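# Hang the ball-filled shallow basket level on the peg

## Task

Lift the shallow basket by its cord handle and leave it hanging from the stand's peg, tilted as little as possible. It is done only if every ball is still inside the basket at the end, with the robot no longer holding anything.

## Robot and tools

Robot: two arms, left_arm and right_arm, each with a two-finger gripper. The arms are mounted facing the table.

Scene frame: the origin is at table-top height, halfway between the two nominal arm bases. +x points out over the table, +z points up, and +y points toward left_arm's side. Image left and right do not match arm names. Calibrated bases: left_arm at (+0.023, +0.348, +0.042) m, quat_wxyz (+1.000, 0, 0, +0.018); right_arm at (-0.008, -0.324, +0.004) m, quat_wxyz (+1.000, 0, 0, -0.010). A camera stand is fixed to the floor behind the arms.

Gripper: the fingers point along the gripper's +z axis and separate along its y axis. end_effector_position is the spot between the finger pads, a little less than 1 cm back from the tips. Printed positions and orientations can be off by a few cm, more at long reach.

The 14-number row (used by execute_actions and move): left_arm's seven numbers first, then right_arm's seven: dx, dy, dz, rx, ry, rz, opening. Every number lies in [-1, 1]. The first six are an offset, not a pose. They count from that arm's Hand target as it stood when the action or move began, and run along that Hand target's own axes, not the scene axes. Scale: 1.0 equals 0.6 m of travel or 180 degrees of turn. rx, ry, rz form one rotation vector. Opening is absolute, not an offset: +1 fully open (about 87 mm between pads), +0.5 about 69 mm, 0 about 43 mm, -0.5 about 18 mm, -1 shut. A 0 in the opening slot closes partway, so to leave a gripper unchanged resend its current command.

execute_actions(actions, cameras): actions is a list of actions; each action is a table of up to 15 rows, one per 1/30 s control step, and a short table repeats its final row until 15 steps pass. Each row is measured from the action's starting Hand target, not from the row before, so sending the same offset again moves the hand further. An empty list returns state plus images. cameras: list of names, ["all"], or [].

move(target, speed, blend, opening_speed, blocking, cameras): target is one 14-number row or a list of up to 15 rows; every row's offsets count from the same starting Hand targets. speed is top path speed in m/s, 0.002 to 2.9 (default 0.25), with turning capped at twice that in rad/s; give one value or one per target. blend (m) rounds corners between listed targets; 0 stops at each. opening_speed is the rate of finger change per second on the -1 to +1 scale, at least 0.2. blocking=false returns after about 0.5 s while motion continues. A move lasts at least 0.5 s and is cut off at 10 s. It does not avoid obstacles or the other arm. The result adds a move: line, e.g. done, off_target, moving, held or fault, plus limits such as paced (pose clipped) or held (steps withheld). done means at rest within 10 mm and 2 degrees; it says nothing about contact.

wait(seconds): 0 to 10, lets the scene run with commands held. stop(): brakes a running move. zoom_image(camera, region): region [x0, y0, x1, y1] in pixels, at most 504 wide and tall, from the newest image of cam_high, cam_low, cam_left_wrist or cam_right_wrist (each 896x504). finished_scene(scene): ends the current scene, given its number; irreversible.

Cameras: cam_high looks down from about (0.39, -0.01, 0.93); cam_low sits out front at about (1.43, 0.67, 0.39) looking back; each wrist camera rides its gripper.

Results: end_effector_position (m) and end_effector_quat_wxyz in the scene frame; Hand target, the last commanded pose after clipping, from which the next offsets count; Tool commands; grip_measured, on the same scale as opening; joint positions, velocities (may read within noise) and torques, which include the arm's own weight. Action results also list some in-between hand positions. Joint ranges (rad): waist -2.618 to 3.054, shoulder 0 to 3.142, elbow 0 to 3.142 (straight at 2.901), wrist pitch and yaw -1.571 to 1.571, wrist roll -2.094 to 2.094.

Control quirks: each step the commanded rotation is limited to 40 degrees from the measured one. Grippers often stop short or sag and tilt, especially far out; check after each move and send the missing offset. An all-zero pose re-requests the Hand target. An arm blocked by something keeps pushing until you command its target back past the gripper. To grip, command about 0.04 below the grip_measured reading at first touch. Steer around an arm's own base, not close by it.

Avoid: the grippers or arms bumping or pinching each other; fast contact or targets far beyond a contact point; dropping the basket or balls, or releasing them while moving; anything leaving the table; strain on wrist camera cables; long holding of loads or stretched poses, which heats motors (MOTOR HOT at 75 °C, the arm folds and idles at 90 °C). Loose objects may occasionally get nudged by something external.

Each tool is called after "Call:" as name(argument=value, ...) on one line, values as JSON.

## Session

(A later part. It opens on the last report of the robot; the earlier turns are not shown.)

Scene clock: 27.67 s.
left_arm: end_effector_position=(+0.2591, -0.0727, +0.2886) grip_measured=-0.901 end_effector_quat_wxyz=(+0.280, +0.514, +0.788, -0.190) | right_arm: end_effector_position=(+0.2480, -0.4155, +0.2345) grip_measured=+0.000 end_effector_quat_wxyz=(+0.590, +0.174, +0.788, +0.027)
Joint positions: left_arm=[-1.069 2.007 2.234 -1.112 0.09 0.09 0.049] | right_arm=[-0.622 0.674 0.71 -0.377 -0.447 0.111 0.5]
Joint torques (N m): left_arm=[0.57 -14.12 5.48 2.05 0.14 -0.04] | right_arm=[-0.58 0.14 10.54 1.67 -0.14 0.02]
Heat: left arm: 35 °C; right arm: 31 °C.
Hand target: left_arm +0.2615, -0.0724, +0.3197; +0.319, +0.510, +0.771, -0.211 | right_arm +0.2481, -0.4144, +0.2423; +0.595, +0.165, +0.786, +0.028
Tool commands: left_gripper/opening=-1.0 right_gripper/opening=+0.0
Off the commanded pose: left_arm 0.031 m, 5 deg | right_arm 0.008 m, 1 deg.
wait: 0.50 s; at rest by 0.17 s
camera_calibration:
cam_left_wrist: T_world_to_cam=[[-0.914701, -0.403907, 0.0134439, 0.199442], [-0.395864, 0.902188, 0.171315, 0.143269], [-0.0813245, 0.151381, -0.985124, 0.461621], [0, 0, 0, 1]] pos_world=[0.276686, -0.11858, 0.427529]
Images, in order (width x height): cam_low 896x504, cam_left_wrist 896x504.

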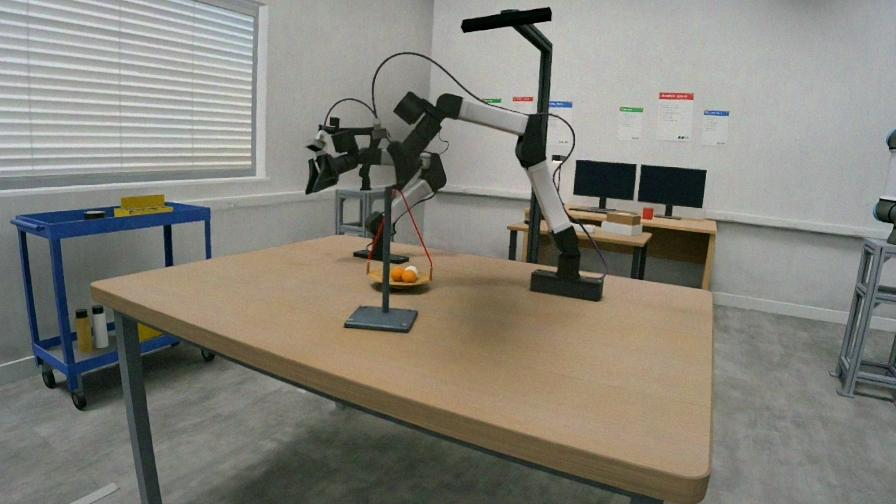

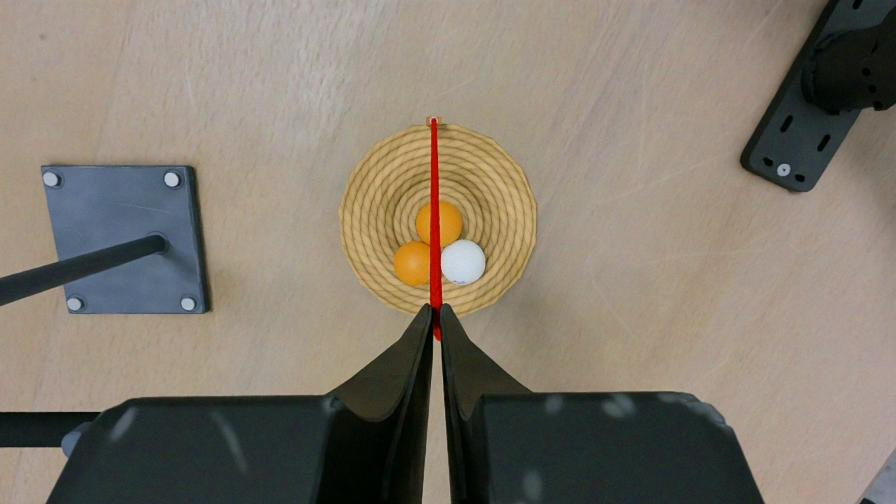

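Call:
move(target=[-0.0612,0,-0.1162,0,0,0,-1,0,0,0,0,0,0,0], speed=0.06)

Call:
wait(seconds=0.8, cameras=["cam_low","cam_left_wrist","cam_high"])

Call:
zoom_image(camera="cam_low", region=[340, 130, 460, 290])

Call:
zoom_image(camera="cam_high", region=[380, 200, 520, 410])

Scene clock: 30.83 s.
left_arm: end_effector_position=(+0.2507, -0.0518, +0.3778) grip_measured=-0.901 end_effector_quat_wxyz=(+0.327, +0.504, +0.771, -0.214) | right_arm: end_effector_position=(+0.2480, -0.4155, +0.2345) grip_measured=+0.000 end_effector_quat_wxyz=(+0.590, +0.174, +0.788, +0.027)
Joint positions: left_arm=[-1.059 2.141 2.844 -1.475 0.097 0.093 0.049] | right_arm=[-0.622 0.674 0.71 -0.377 -0.447 0.111 0.5]
Joint torques (N m): left_arm=[0.58 -10.54 5.65 1.95 0.13 -0.04] | right_arm=[-0.57 0.17 10.54 1.67 -0.14 0.02]
Heat: left arm: 36 °C; right arm: 32 °C.
Hand target: left_arm +0.2524, -0.0510, +0.3951; +0.319, +0.510, +0.770, -0.211 | right_arm +0.2481, -0.4144, +0.2423; +0.595, +0.165, +0.786, +0.028
Off the commanded pose: left_arm 0.017 m, 1 deg | right_arm 0.008 m, 1 deg.
elbow stopped short (left arm): the move would have taken joint 3 (elbow) straighter than the controller allows.
move: off_target (left_arm)

Scene clock: 31.63 s.
left_arm: end_effector_position=(+0.2507, -0.0517, +0.3777) grip_measured=-0.901 end_effector_quat_wxyz=(+0.326, +0.504, +0.771, -0.214) | right_arm: end_effector_position=(+0.2480, -0.4155, +0.2345) grip_measured=+0.000 end_effector_quat_wxyz=(+0.590, +0.174, +0.788, +0.027)
Joint positions: left_arm=[-1.059 2.141 2.844 -1.476 0.097 0.093 0.049] | right_arm=[-0.622 0.674 0.71 -0.377 -0.447 0.111 0.5]
Joint torques (N m): left_arm=[0.58 -10.45 5.59 1.95 0.12 -0.05] | right_arm=[-0.55 0.18 10.54 1.67 -0.14 0.02]
Heat: left arm: 37 °C; right arm: 32 °C.
Hand target: left_arm +0.2524, -0.0509, +0.3951; +0.319, +0.510, +0.770, -0.211 | right_arm +0.2481, -0.4144, +0.2423; +0.595, +0.165, +0.786, +0.028
Tool commands: left_gripper/opening=-1.0 right_gripper/opening=+0.0
Off the commanded pose: left_arm 0.017 m, 1 deg | right_arm 0.008 m, 1 deg.
wait: 0.80 s; at rest by 0.17 s
camera_calibration:
cam_left_wrist: T_world_to_cam=[[-0.913879, -0.405973, 0.0031716, 0.20265], [-0.405067, 0.912308, 0.0601228, 0.150596], [-0.0273017, 0.0536603, -0.998186, 0.531837], [0, 0, 0, 1]] pos_world=[0.260719, -0.0836581, 0.521175]
Images, in order (width x height): cam_high 896x504, cam_low 896x504, cam_left_wrist 896x504.

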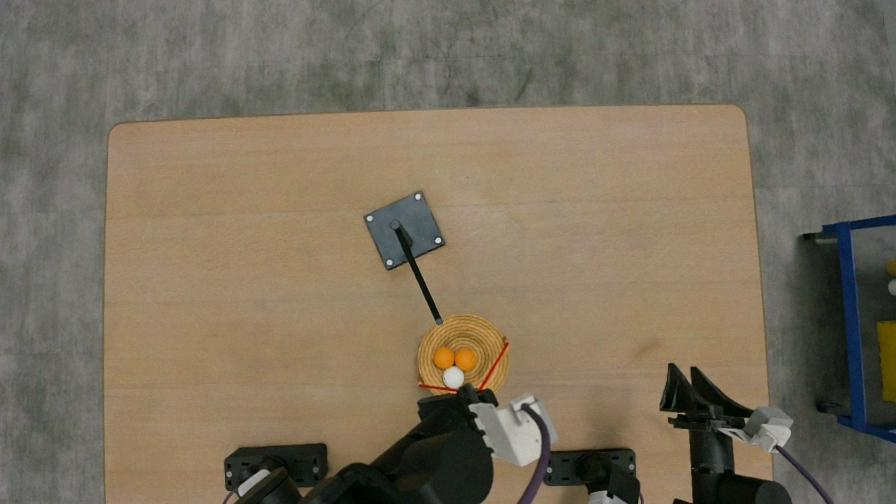

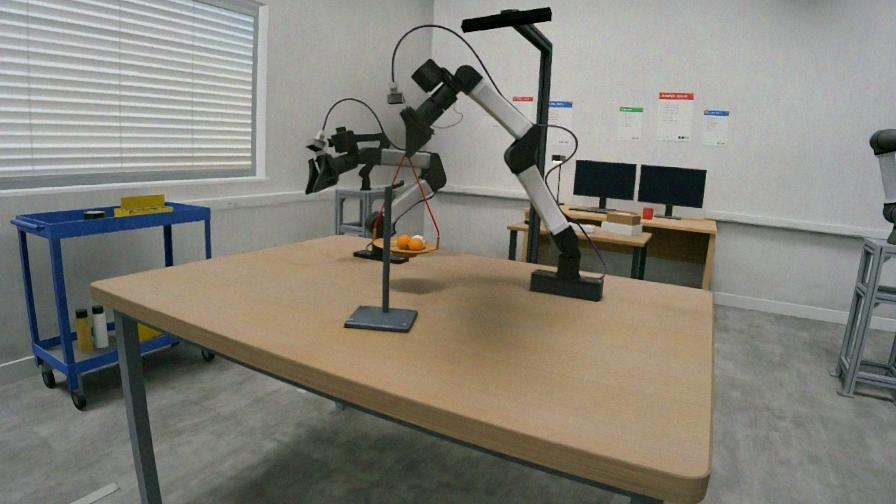

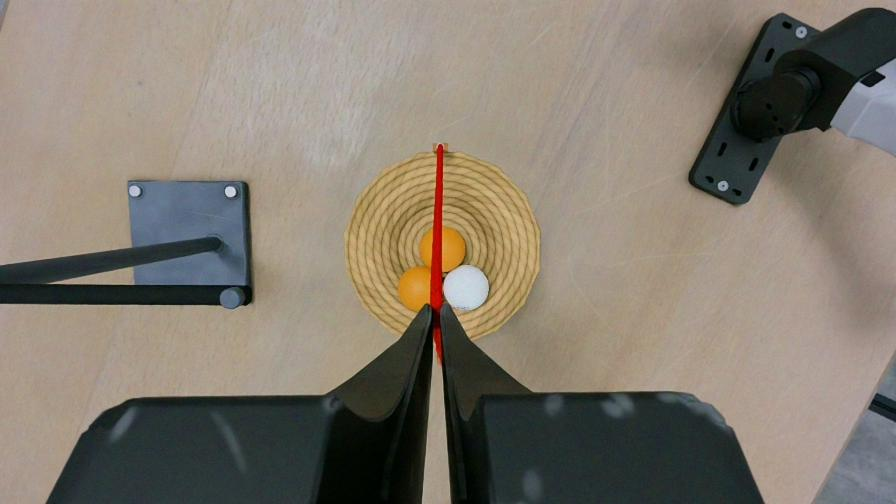

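Scaled by 3.150 from the camera's 896x504 image, which has a finer 1280x720 frame.

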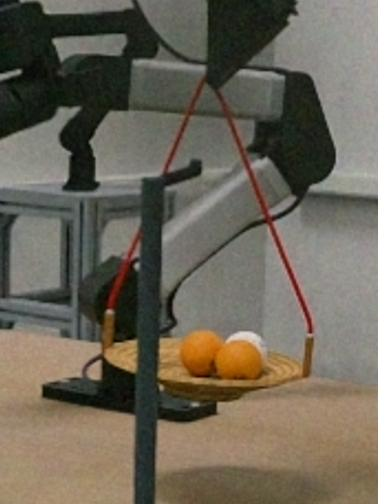

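Scaled by 2.400 from the camera's 896x504 image, which has a finer 1280x720 frame.

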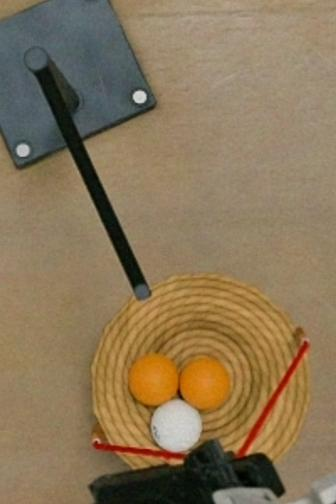

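Call:
wait(seconds=0.5, cameras=["cam_low"])

Call:
zoom_image(camera="cam_low", region=[365, 220, 445, 260])

Scene clock: 32.50 s.
left_arm: end_effector_position=(+0.2506, -0.0518, +0.3777) grip_measured=-0.901 end_effector_quat_wxyz=(+0.326, +0.504, +0.771, -0.214) | right_arm: end_effector_position=(+0.2480, -0.4155, +0.2345) grip_measured=+0.000 end_effector_quat_wxyz=(+0.590, +0.174, +0.788, +0.027)
Joint positions: left_arm=[-1.059 2.141 2.844 -1.476 0.098 0.093 0.049] | right_arm=[-0.622 0.674 0.71 -0.377 -0.447 0.111 0.5]
Joint torques (N m): left_arm=[0.5 -10.56 5.75 1.97 0.15 -0.05] | right_arm=[-0.55 0.17 10.54 1.67 -0.14 0.02]
Heat: left arm: 37 °C; right arm: 32 °C.
Hand target: left_arm +0.2523, -0.0510, +0.3951; +0.319, +0.510, +0.770, -0.211 | right_arm +0.2481, -0.4144, +0.2423; +0.595, +0.165, +0.786, +0.028
Tool commands: left_gripper/opening=-1.0 right_gripper/opening=+0.0
Off the commanded pose: left_arm 0.017 m, 1 deg | right_arm 0.008 m, 1 deg.
wait: 0.50 s; at rest from the start
Images, in order (width x height): cam_low 896x504.

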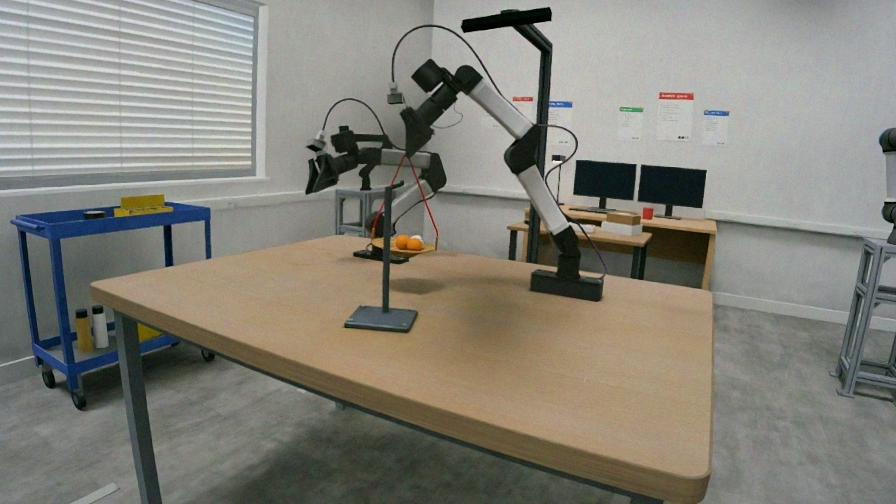

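Scaled by 6.300 from the camera's 896x504 image, which has a finer 1280x720 frame.

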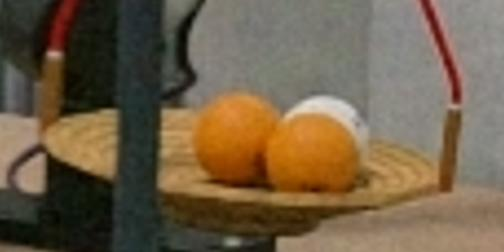

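Call:
move(target=[0,0.2583,0,0,0,0,-1,0,0,0,0,0,0,0], speed=0.06)

Call:
wait(seconds=1, cameras=["cam_low","cam_left_wrist","cam_high"])

Call:
zoom_image(camera="cam_low", region=[340, 140, 460, 280])

Scene clock: 36.17 s.
left_arm: end_effector_position=(+0.3869, +0.0162, +0.3831) grip_measured=-0.901 end_effector_quat_wxyz=(+0.388, +0.476, +0.757, -0.225) | right_arm: end_effector_position=(+0.2480, -0.4155, +0.2345) grip_measured=+0.000 end_effector_quat_wxyz=(+0.590, +0.174, +0.788, +0.027)
Joint positions: left_arm=[-0.675 2.183 2.844 -1.353 0.353 0.314 0.049] | right_arm=[-0.622 0.674 0.71 -0.377 -0.447 0.111 0.5]
Joint torques (N m): left_arm=[0.05 -9.06 5.79 2.3 0.31 0.01] | right_arm=[-0.57 0.18 10.54 1.67 -0.14 0.02]
Heat: left arm: 37 °C; right arm: 33 °C.
Hand target: left_arm +0.3951, +0.0096, +0.3949; +0.319, +0.510, +0.771, -0.211 | right_arm +0.2481, -0.4144, +0.2423; +0.595, +0.165, +0.786, +0.028
Off the commanded pose: left_arm 0.016 m, 9 deg | right_arm 0.008 m, 1 deg.
elbow stopped short (left arm): the move would have taken joint 3 (elbow) straighter than the controller allows.
move: off_target (left_arm)

Scene clock: 37.17 s.
left_arm: end_effector_position=(+0.3871, +0.0161, +0.3833) grip_measured=-0.901 end_effector_quat_wxyz=(+0.388, +0.476, +0.757, -0.225) | right_arm: end_effector_position=(+0.2480, -0.4155, +0.2345) grip_measured=+0.000 end_effector_quat_wxyz=(+0.590, +0.174, +0.788, +0.027)
Joint positions: left_arm=[-0.675 2.183 2.844 -1.351 0.353 0.315 0.049] | right_arm=[-0.622 0.674 0.71 -0.377 -0.447 0.111 0.5]
Joint torques (N m): left_arm=[0.16 -9.05 5.93 2.32 0.27 -0.02] | right_arm=[-0.55 0.17 10.54 1.67 -0.14 0.02]
Heat: left arm: 37 °C; right arm: 33 °C.
Hand target: left_arm +0.3951, +0.0096, +0.3950; +0.319, +0.510, +0.771, -0.211 | right_arm +0.2481, -0.4144, +0.2423; +0.595, +0.165, +0.786, +0.028
Tool commands: left_gripper/opening=-1.0 right_gripper/opening=+0.0
Off the commanded pose: left_arm 0.016 m, 9 deg | right_arm 0.008 m, 1 deg.
wait: 1.00 s; at rest by 0.17 s
camera_calibration:
cam_left_wrist: T_world_to_cam=[[-0.891981, -0.45129, -0.02661, 0.358411], [-0.44883, 0.891084, -0.0672432, 0.209825], [0.0540579, -0.0480362, -0.997382, 0.507377], [0, 0, 0, 1]] pos_world=[0.386444, -0.000851636, 0.529695]
Images, in order (width x height): cam_high 896x504, cam_low 896x504, cam_left_wrist 896x504.

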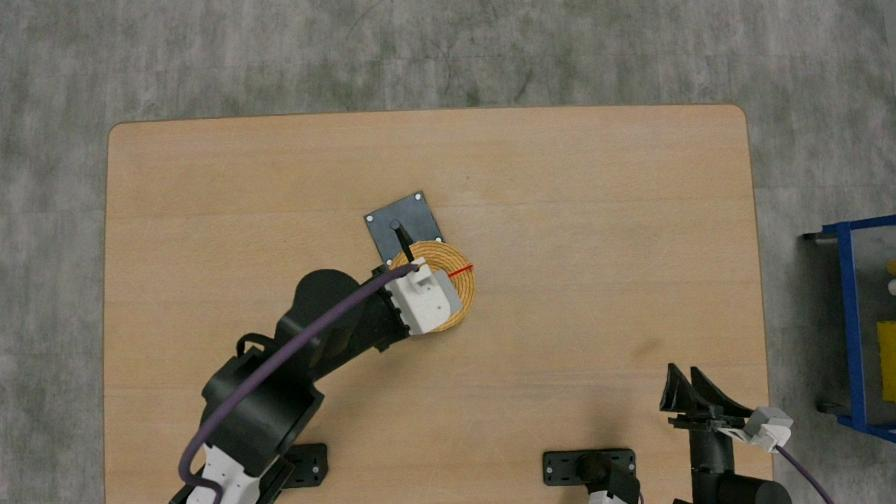

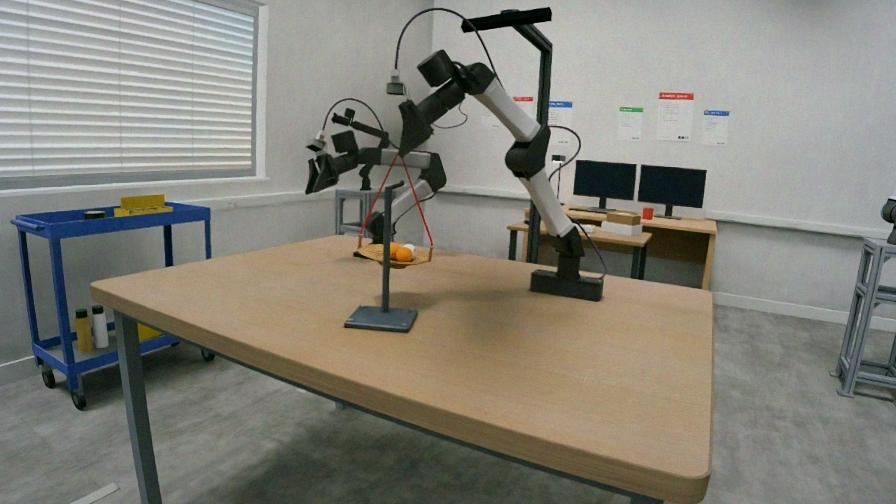

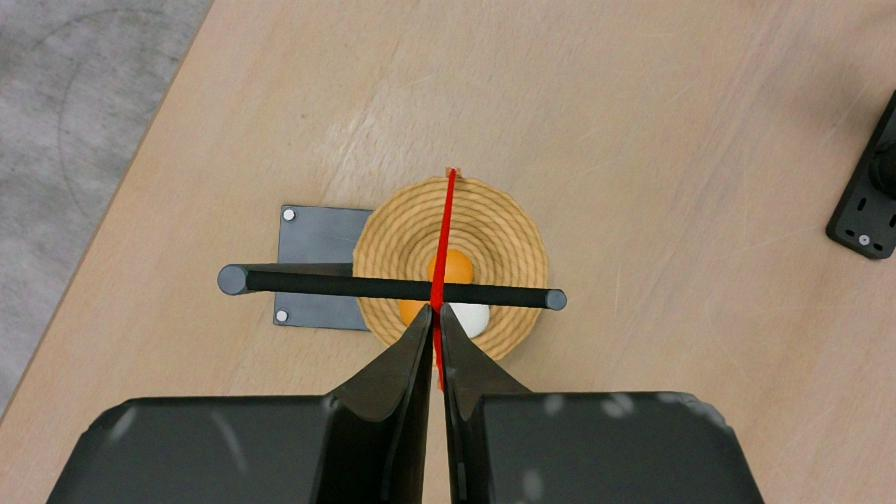

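Scaled by 3.600 from the camera's 896x504 image, which has a finer 1280x720 frame.

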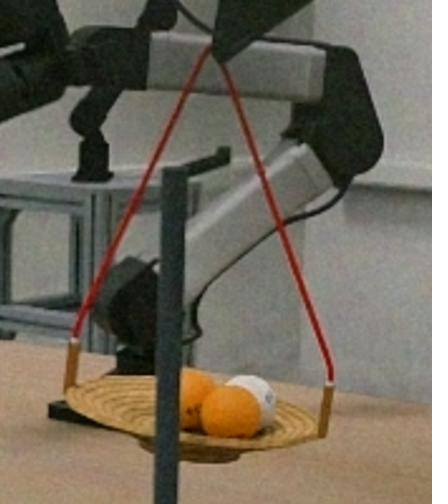

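Call:
move(target=[0.0603,0,0.0857,0,0,0,-1,0,0,0,0,0,0,0], speed=0.05)

Call:
wait(seconds=0.3, cameras=["cam_low","cam_left_wrist"])

Call:
zoom_image(camera="cam_low", region=[380, 155, 430, 195])

Call:
zoom_image(camera="cam_low", region=[350, 230, 450, 290])

Scene clock: 39.93 s.
left_arm: end_effector_position=(+0.3978, +0.0062, +0.3299) grip_measured=-0.901 end_effector_quat_wxyz=(+0.331, +0.495, +0.774, -0.214) | right_arm: end_effector_position=(+0.2480, -0.4155, +0.2345) grip_measured=+0.000 end_effector_quat_wxyz=(+0.590, +0.174, +0.788, +0.027)
Joint positions: left_arm=[-0.681 2.285 2.844 -1.384 0.353 0.353 0.049] | right_arm=[-0.622 0.674 0.71 -0.377 -0.447 0.111 0.5]
Joint torques (N m): left_arm=[-0.95 -9.7 6.19 1.82 0.18 -0.04] | right_arm=[-0.58 0.17 10.52 1.67 -0.14 0.02]
Heat: left arm: 37 °C; right arm: 33 °C.
Hand target: left_arm +0.3993, -0.0004, +0.3330; +0.319, +0.510, +0.770, -0.211 | right_arm +0.2481, -0.4144, +0.2423; +0.595, +0.165, +0.786, +0.028
Off the commanded pose: left_arm 0.007 m, 2 deg | right_arm 0.008 m, 1 deg.
elbow stopped short (left arm): the move would have taken joint 3 (elbow) straighter than the controller allows.
move: done

Scene clock: 40.23 s.
left_arm: end_effector_position=(+0.3978, +0.0062, +0.3299) grip_measured=-0.901 end_effector_quat_wxyz=(+0.331, +0.496, +0.774, -0.214) | right_arm: end_effector_position=(+0.2480, -0.4155, +0.2345) grip_measured=+0.000 end_effector_quat_wxyz=(+0.590, +0.174, +0.788, +0.027)
Joint positions: left_arm=[-0.681 2.285 2.844 -1.384 0.353 0.354 0.049] | right_arm=[-0.622 0.674 0.71 -0.377 -0.447 0.111 0.5]
Joint torques (N m): left_arm=[-0.91 -9.7 6.19 1.82 0.19 -0.02] | right_arm=[-0.57 0.16 10.52 1.67 -0.14 0.02]
Heat: left arm: 37 °C; right arm: 33 °C.
Hand target: left_arm +0.3993, -0.0004, +0.3330; +0.319, +0.510, +0.770, -0.211 | right_arm +0.2481, -0.4144, +0.2423; +0.595, +0.165, +0.786, +0.028
Tool commands: left_gripper/opening=-1.0 right_gripper/opening=+0.0
Off the commanded pose: left_arm 0.007 m, 2 deg | right_arm 0.008 m, 1 deg.
wait: 0.30 s; at rest by 0.17 s
camera_calibration:
cam_left_wrist: T_world_to_cam=[[-0.906342, -0.422513, 0.00520691, 0.357239], [-0.421696, 0.905232, 0.0522211, 0.169466], [-0.0267776, 0.0451344, -0.998622, 0.484958], [0, 0, 0, 1]] pos_world=[0.408229, -0.0243565, 0.47358]
Images, in order (width x height): cam_low 896x504, cam_left_wrist 896x504.

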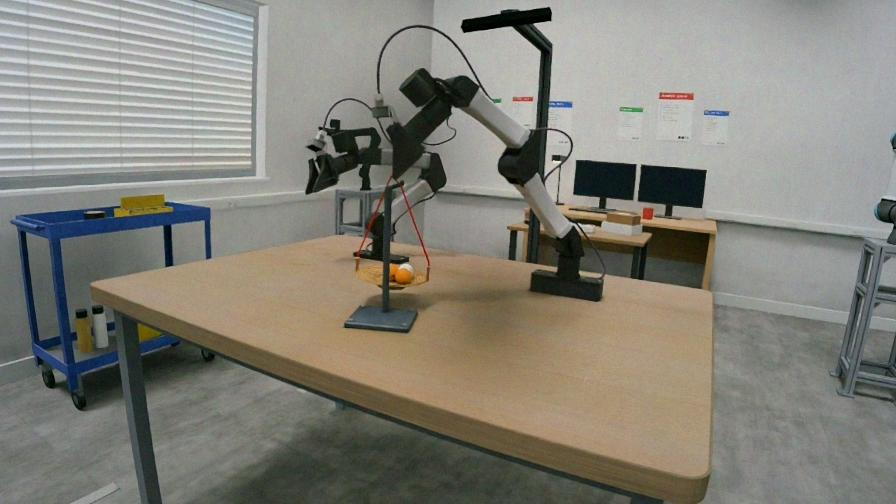

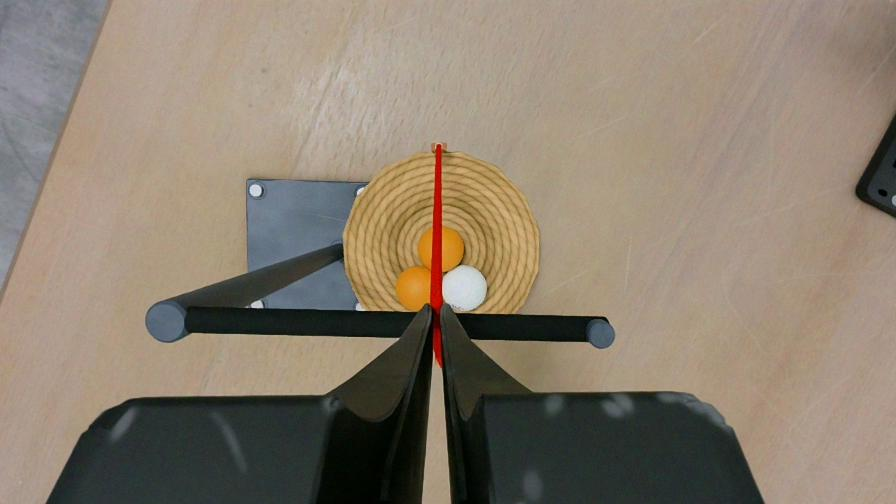

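Scaled by 10.080 from the camera's 896x504 image, which has a finer 1280x720 frame.

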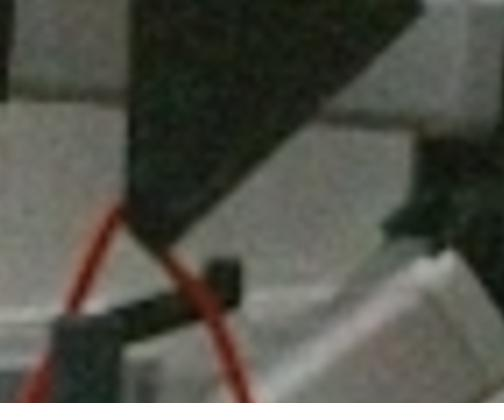

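Scaled by 5.040 from the camera's 896x504 image, which has a finer 1280x720 frame.

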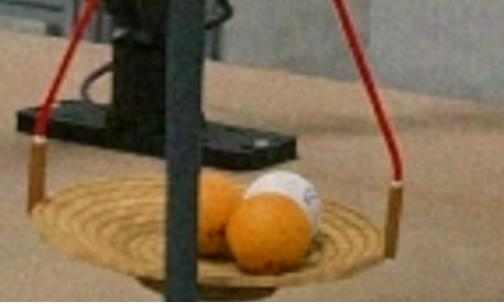

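Call:
move(target=[0.0366,0,0.0177,0,0,0,-1,0,0,0,0,0,0,0], speed=0.03)

Call:
wait(seconds=0.3, cameras=["cam_low","cam_left_wrist"])

Call:
zoom_image(camera="cam_low", region=[380, 155, 430, 195])

Call:
zoom_image(camera="cam_low", region=[350, 230, 450, 290])

Scene clock: 41.93 s.
left_arm: end_effector_position=(+0.3997, +0.0030, +0.3174) grip_measured=-0.901 end_effector_quat_wxyz=(+0.332, +0.506, +0.767, -0.216) | right_arm: end_effector_position=(+0.2480, -0.4155, +0.2345) grip_measured=+0.000 end_effector_quat_wxyz=(+0.590, +0.174, +0.788, +0.027)
Joint positions: left_arm=[-0.681 2.171 2.566 -1.22 0.366 0.376 0.05] | right_arm=[-0.622 0.674 0.71 -0.377 -0.447 0.111 0.5]
Joint torques (N m): left_arm=[-0.24 -10.93 3.22 1.57 0.15 0.01] | right_arm=[-0.57 0.17 10.54 1.67 -0.14 0.02]
Heat: left arm: 37 °C; right arm: 33 °C.
Hand target: left_arm +0.3961, +0.0070, +0.3100; +0.319, +0.510, +0.770, -0.211 | right_arm +0.2481, -0.4144, +0.2423; +0.595, +0.165, +0.786, +0.028
Off the commanded pose: left_arm 0.009 m, 2 deg | right_arm 0.008 m, 1 deg.
move: done

Scene clock: 42.23 s.
left_arm: end_effector_position=(+0.3997, +0.0031, +0.3172) grip_measured=-0.901 end_effector_quat_wxyz=(+0.332, +0.506, +0.767, -0.216) | right_arm: end_effector_position=(+0.2480, -0.4155, +0.2345) grip_measured=+0.000 end_effector_quat_wxyz=(+0.590, +0.174, +0.788, +0.027)
Joint positions: left_arm=[-0.681 2.171 2.565 -1.22 0.366 0.376 0.05] | right_arm=[-0.622 0.674 0.71 -0.377 -0.447 0.111 0.5]
Joint torques (N m): left_arm=[-0.21 -10.84 3.23 1.54 0.12 -0.03] | right_arm=[-0.59 0.16 10.52 1.67 -0.14 0.02]
Heat: left arm: 37 °C; right arm: 33 °C.
Hand target: left_arm +0.3961, +0.0070, +0.3099; +0.319, +0.510, +0.771, -0.211 | right_arm +0.2481, -0.4144, +0.2423; +0.595, +0.165, +0.786, +0.028
Tool commands: left_gripper/opening=-1.0 right_gripper/opening=+0.0
Off the commanded pose: left_arm 0.009 m, 2 deg | right_arm 0.008 m, 1 deg.
wait: 0.30 s; at rest by 0.17 s
camera_calibration:
cam_left_wrist: T_world_to_cam=[[-0.916223, -0.400664, -0.0021882, 0.363806], [-0.400295, 0.915118, 0.0481978, 0.166528], [-0.0173086, 0.0450358, -0.998835, 0.468852], [0, 0, 0, 1]] pos_world=[0.408103, -0.0277441, 0.461076]
Images, in order (width x height): cam_low 896x504, cam_left_wrist 896x504.

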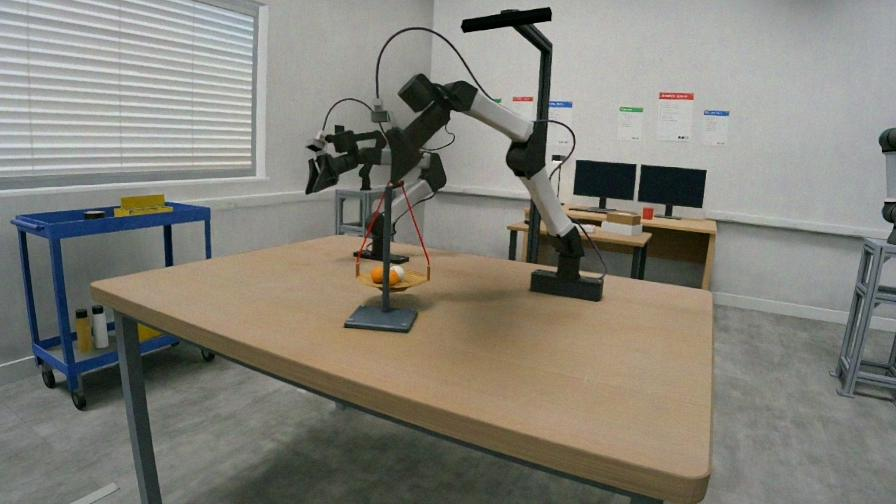

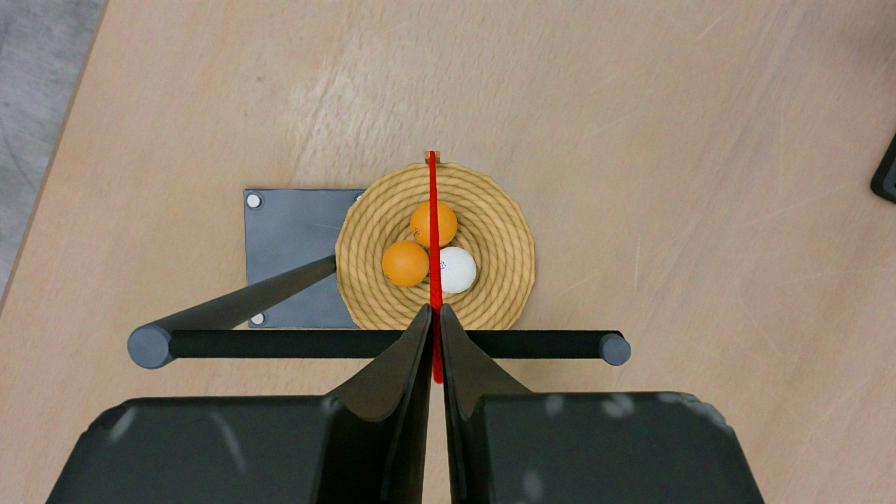

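Scaled by 10.080 from the camera's 896x504 image, which has a finer 1280x720 frame.

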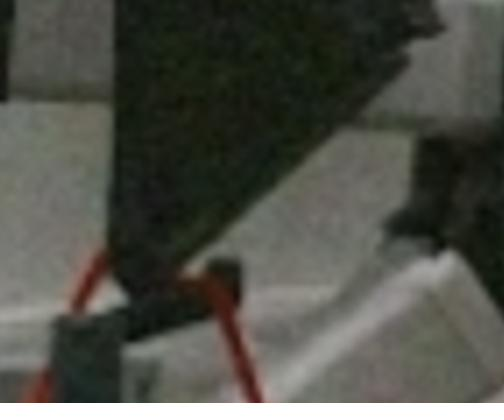

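Scaled by 5.040 from the camera's 896x504 image, which has a finer 1280x720 frame.

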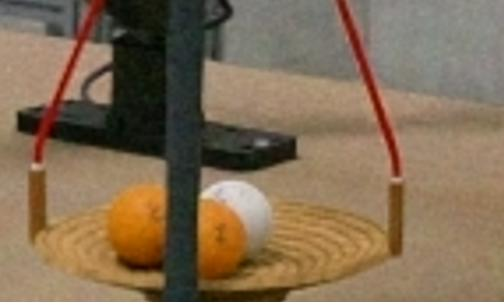

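Call:
move(target=[[-0.026,0,-0.033,0,0,0,-1,0,0,0,0,0,0,0],[0.0035,0,-0.0035,0,0,0,-1,0,0,0,0,0,0,0]], speed=0.03)

Call:
wait(seconds=0.3, cameras=["cam_low","cam_left_wrist"])

Call:
zoom_image(camera="cam_low", region=[380, 155, 430, 195])

Call:
zoom_image(camera="cam_low", region=[350, 230, 450, 290])

Scene clock: 45.07 s.
left_arm: end_effector_position=(+0.3894, +0.0108, +0.3191) grip_measured=-0.901 end_effector_quat_wxyz=(+0.321, +0.507, +0.771, -0.215) | right_arm: end_effector_position=(+0.2480, -0.4155, +0.2345) grip_measured=+0.000 end_effector_quat_wxyz=(+0.590, +0.174, +0.788, +0.027)
Joint positions: left_arm=[-0.681 2.135 2.529 -1.245 0.366 0.379 0.05] | right_arm=[-0.622 0.674 0.71 -0.377 -0.447 0.111 0.5]
Joint torques (N m): left_arm=[0.14 -9.66 2.99 1.84 0.14 -0.03] | right_arm=[-0.57 0.16 10.55 1.66 -0.14 0.01]
Heat: left arm: 37 °C; right arm: 34 °C.
Hand target: left_arm +0.3949, +0.0097, +0.3099; +0.319, +0.510, +0.771, -0.211 | right_arm +0.2481, -0.4144, +0.2423; +0.595, +0.165, +0.786, +0.028
Off the commanded pose: left_arm 0.011 m, 1 deg | right_arm 0.008 m, 1 deg.
elbow stopped short (left arm): the move would have taken joint 3 (elbow) straighter than the controller allows.
move: off_target (left_arm)

Scene clock: 45.37 s.
left_arm: end_effector_position=(+0.3894, +0.0108, +0.3191) grip_measured=-0.901 end_effector_quat_wxyz=(+0.321, +0.507, +0.771, -0.215) | right_arm: end_effector_position=(+0.2480, -0.4155, +0.2345) grip_measured=+0.000 end_effector_quat_wxyz=(+0.590, +0.174, +0.788, +0.027)
Joint positions: left_arm=[-0.681 2.135 2.529 -1.245 0.366 0.379 0.05] | right_arm=[-0.622 0.674 0.71 -0.377 -0.447 0.111 0.5]
Joint torques (N m): left_arm=[-0.03 -9.58 3.08 1.89 0.14 -0.03] | right_arm=[-0.57 0.18 10.54 1.66 -0.15 0.02]
Heat: left arm: 37 °C; right arm: 34 °C.
Hand target: left_arm +0.3949, +0.0097, +0.3099; +0.319, +0.510, +0.771, -0.211 | right_arm +0.2481, -0.4144, +0.2423; +0.595, +0.165, +0.786, +0.028
Tool commands: left_gripper/opening=-1.0 right_gripper/opening=+0.0
Off the commanded pose: left_arm 0.011 m, 1 deg | right_arm 0.008 m, 1 deg.
wait: 0.30 s; at rest by 0.17 s
camera_calibration:
cam_left_wrist: T_world_to_cam=[[-0.917243, -0.39824, 0.00834916, 0.354509], [-0.396759, 0.915289, 0.0694925, 0.146993], [-0.0353166, 0.0604289, -0.997548, 0.476619], [0, 0, 0, 1]] pos_world=[0.400325, -0.0221624, 0.462275]
Images, in order (width x height): cam_low 896x504, cam_left_wrist 896x504.

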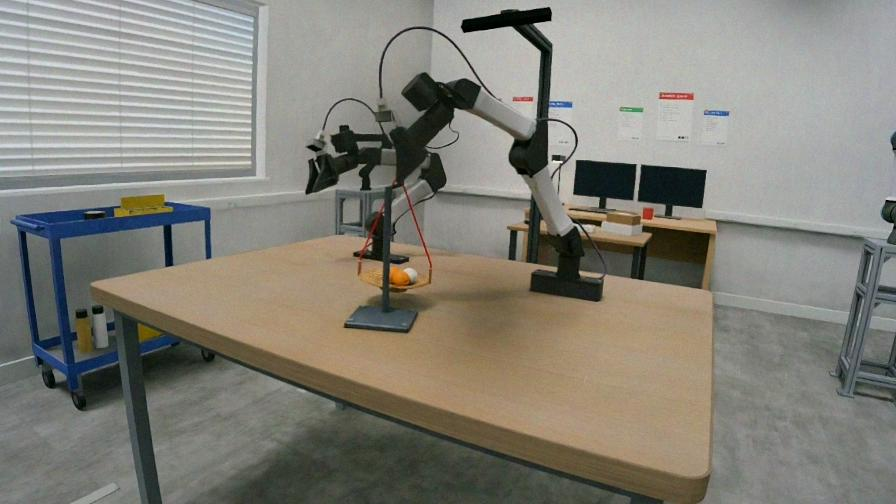

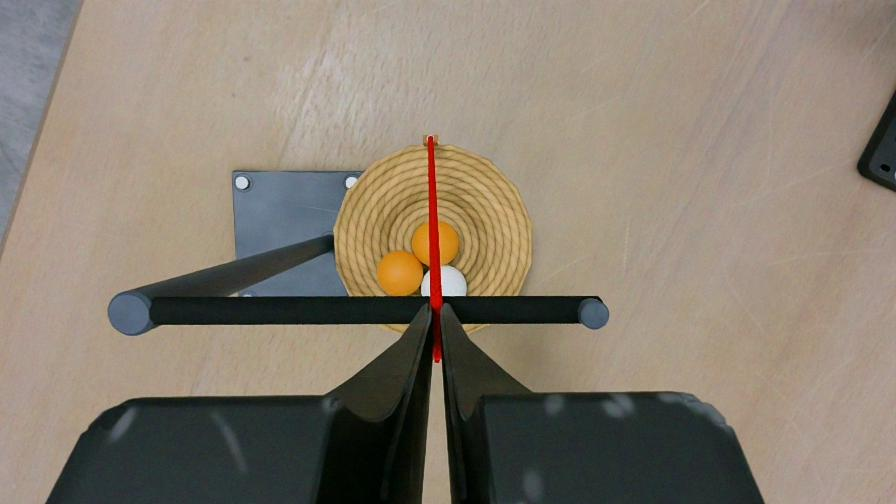

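Scaled by 10.080 from the camera's 896x504 image, which has a finer 1280x720 frame.

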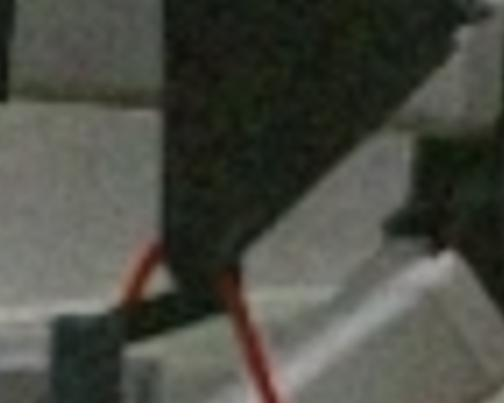

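Scaled by 5.040 from the camera's 896x504 image, which has a finer 1280x720 frame.

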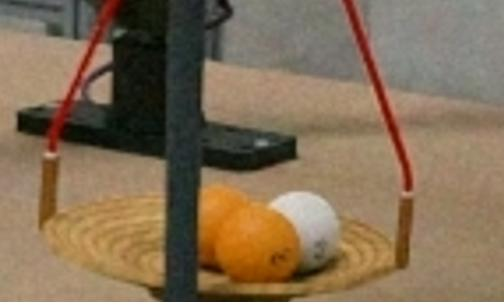

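Call:
move(target=[[-0.0342,0,-0.0248,0,0,0,-1,0,0,0,0,0,0,0],[0,0,0.007,0,0,0,-1,0,0,0,0,0,0,0]], speed=0.03)

Call:
wait(seconds=0.3, cameras=["cam_low","cam_left_wrist"])

Call:
zoom_image(camera="cam_low", region=[380, 155, 430, 195])

Call:
zoom_image(camera="cam_low", region=[350, 230, 450, 290])

Scene clock: 48.10 s.
left_arm: end_effector_position=(+0.3933, +0.0085, +0.3204) grip_measured=-0.901 end_effector_quat_wxyz=(+0.330, +0.507, +0.767, -0.214) | right_arm: end_effector_position=(+0.2480, -0.4155, +0.2345) grip_measured=+0.000 end_effector_quat_wxyz=(+0.590, +0.174, +0.788, +0.027)
Joint positions: left_arm=[-0.681 2.133 2.519 -1.218 0.364 0.379 0.05] | right_arm=[-0.622 0.674 0.71 -0.377 -0.447 0.111 0.5]
Joint torques (N m): left_arm=[-0.2 -9.28 2.85 1.81 0.18 -0.06] | right_arm=[-0.55 0.17 10.54 1.67 -0.14 0.02]
Heat: left arm: 37 °C; right arm: 34 °C.
Hand target: left_arm +0.3960, +0.0069, +0.3069; +0.319, +0.510, +0.770, -0.211 | right_arm +0.2481, -0.4144, +0.2423; +0.595, +0.165, +0.786, +0.028
Off the commanded pose: left_arm 0.014 m, 1 deg | right_arm 0.008 m, 1 deg.
elbow stopped short (left arm): the move would have taken joint 3 (elbow) straighter than the controller allows.
move: off_target (left_arm)

Scene clock: 48.40 s.
left_arm: end_effector_position=(+0.3933, +0.0085, +0.3204) grip_measured=-0.901 end_effector_quat_wxyz=(+0.330, +0.507, +0.767, -0.214) | right_arm: end_effector_position=(+0.2480, -0.4155, +0.2345) grip_measured=+0.000 end_effector_quat_wxyz=(+0.590, +0.174, +0.788, +0.027)
Joint positions: left_arm=[-0.681 2.133 2.519 -1.218 0.364 0.379 0.05] | right_arm=[-0.622 0.674 0.71 -0.377 -0.447 0.111 0.5]
Joint torques (N m): left_arm=[-0.21 -9.35 2.89 1.81 0.14 -0.04] | right_arm=[-0.58 0.14 10.54 1.66 -0.14 0.02]
Heat: left arm: 37 °C; right arm: 34 °C.
Hand target: left_arm +0.3960, +0.0069, +0.3069; +0.319, +0.510, +0.770, -0.211 | right_arm +0.2481, -0.4144, +0.2423; +0.595, +0.165, +0.786, +0.028
Tool commands: left_gripper/opening=-1.0 right_gripper/opening=+0.0
Off the commanded pose: left_arm 0.014 m, 1 deg | right_arm 0.008 m, 1 deg.
wait: 0.30 s; at rest by 0.17 s
camera_calibration:
cam_left_wrist: T_world_to_cam=[[-0.916571, -0.399863, -0.00278625, 0.36045], [-0.39942, 0.915181, 0.0539181, 0.156602], [-0.0190099, 0.0505327, -0.998541, 0.472202], [0, 0, 0, 1]] pos_world=[0.401905, -0.0230507, 0.464073]
Images, in order (width x height): cam_low 896x504, cam_left_wrist 896x504.

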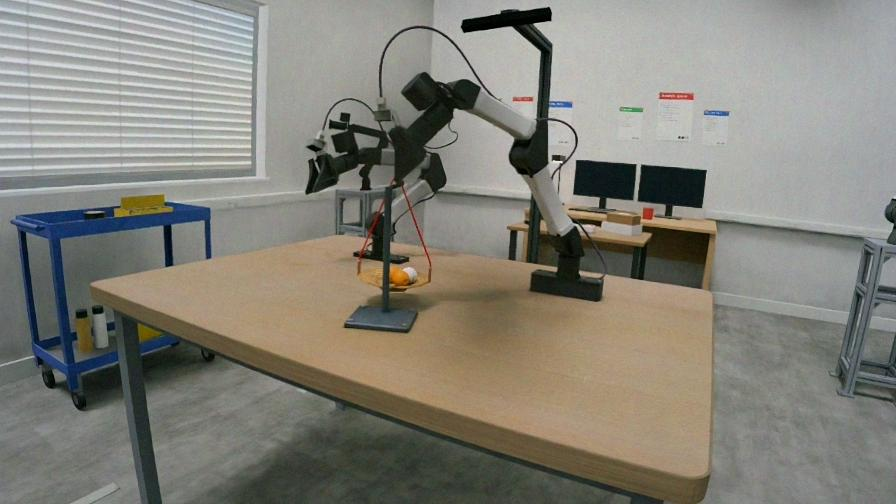

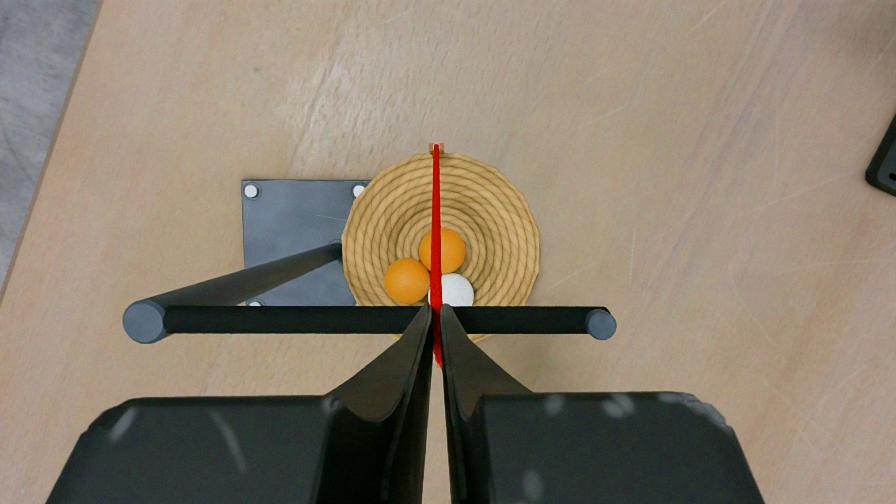

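Scaled by 10.080 from the camera's 896x504 image, which has a finer 1280x720 frame.

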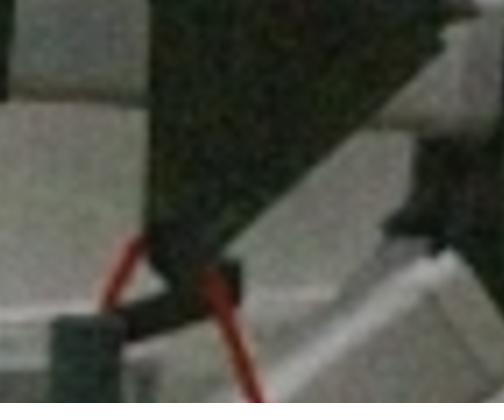

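Scaled by 5.040 from the camera's 896x504 image, which has a finer 1280x720 frame.

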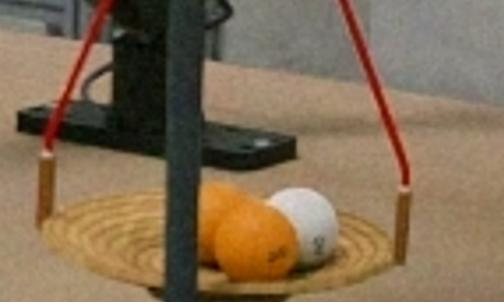

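Call:
move(target=[-0.0159,0,-0.0159,0,0,0,-1,0,0,0,0,0,0,0], speed=0.03)

Call:
move(target=[0,0,0,0,0,0,-0.6,0,0,0,0,0,0,0], opening_speed=0.2, cameras=["cam_low"])

Call:
zoom_image(camera="cam_low", region=[380, 155, 430, 195])

Call:
zoom_image(camera="cam_low", region=[350, 230, 450, 290])

Scene clock: 49.87 s.
left_arm: end_effector_position=(+0.3930, +0.0088, +0.3220) grip_measured=-0.901 end_effector_quat_wxyz=(+0.319, +0.507, +0.772, -0.213) | right_arm: end_effector_position=(+0.2480, -0.4155, +0.2345) grip_measured=+0.000 end_effector_quat_wxyz=(+0.590, +0.174, +0.788, +0.027)
Joint positions: left_arm=[-0.681 2.221 2.699 -1.335 0.363 0.379 0.05] | right_arm=[-0.622 0.674 0.71 -0.377 -0.447 0.111 0.5]
Joint torques (N m): left_arm=[-0.24 -9.28 6.34 1.61 0.15 -0.07] | right_arm=[-0.55 0.17 10.54 1.67 -0.14 0.02]
Heat: left arm: 37 °C; right arm: 34 °C.
Hand target: left_arm +0.3961, +0.0069, +0.3204; +0.319, +0.510, +0.771, -0.211 | right_arm +0.2481, -0.4144, +0.2423; +0.595, +0.165, +0.786, +0.028
Off the commanded pose: left_arm 0.004 m, 0 deg | right_arm 0.008 m, 1 deg.
move: done

Scene clock: 52.07 s.
left_arm: end_effector_position=(+0.3929, +0.0089, +0.3225) grip_measured=-0.600 end_effector_quat_wxyz=(+0.318, +0.507, +0.772, -0.213) | right_arm: end_effector_position=(+0.2480, -0.4155, +0.2345) grip_measured=+0.000 end_effector_quat_wxyz=(+0.590, +0.174, +0.788, +0.027)
Joint positions: left_arm=[-0.681 2.229 2.717 -1.346 0.363 0.379 0.2] | right_arm=[-0.622 0.674 0.71 -0.377 -0.447 0.111 0.5]
Joint torques (N m): left_arm=[-0.28 -9.1 6.2 1.64 0.17 -0.05] | right_arm=[-0.55 0.17 10.54 1.67 -0.14 0.02]
Heat: left arm: 37 °C; right arm: 34 °C.
Hand target: left_arm +0.3961, +0.0069, +0.3204; +0.319, +0.510, +0.770, -0.211 | right_arm +0.2481, -0.4144, +0.2423; +0.595, +0.165, +0.786, +0.028
Off the commanded pose: left_arm 0.004 m, 0 deg | right_arm 0.008 m, 1 deg.
move: done
Images, in order (width x height): cam_low 896x504.

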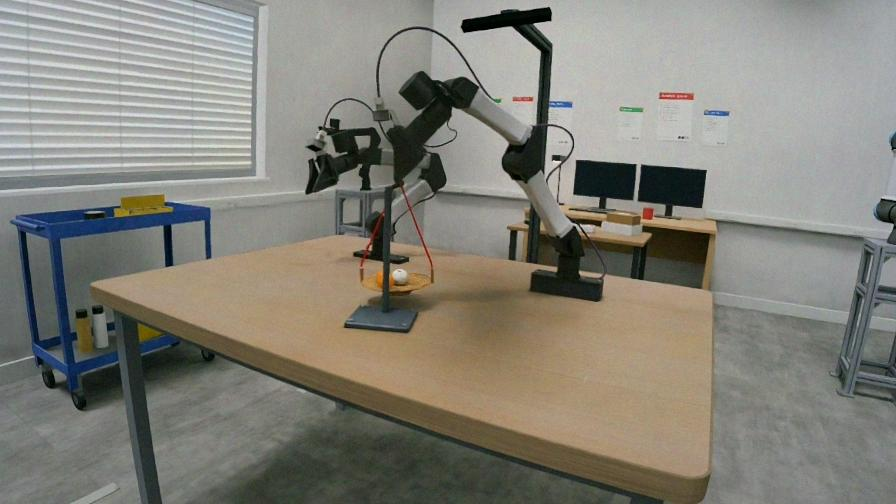

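Scaled by 10.080 from the camera's 896x504 image, which has a finer 1280x720 frame.

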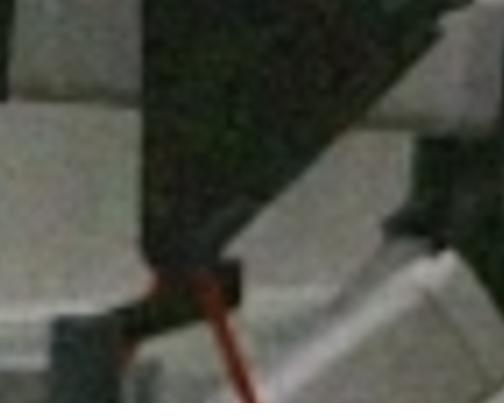

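Scaled by 5.040 from the camera's 896x504 image, which has a finer 1280x720 frame.

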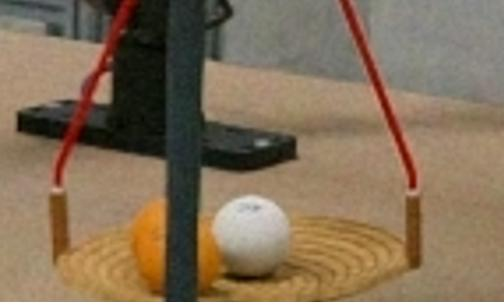

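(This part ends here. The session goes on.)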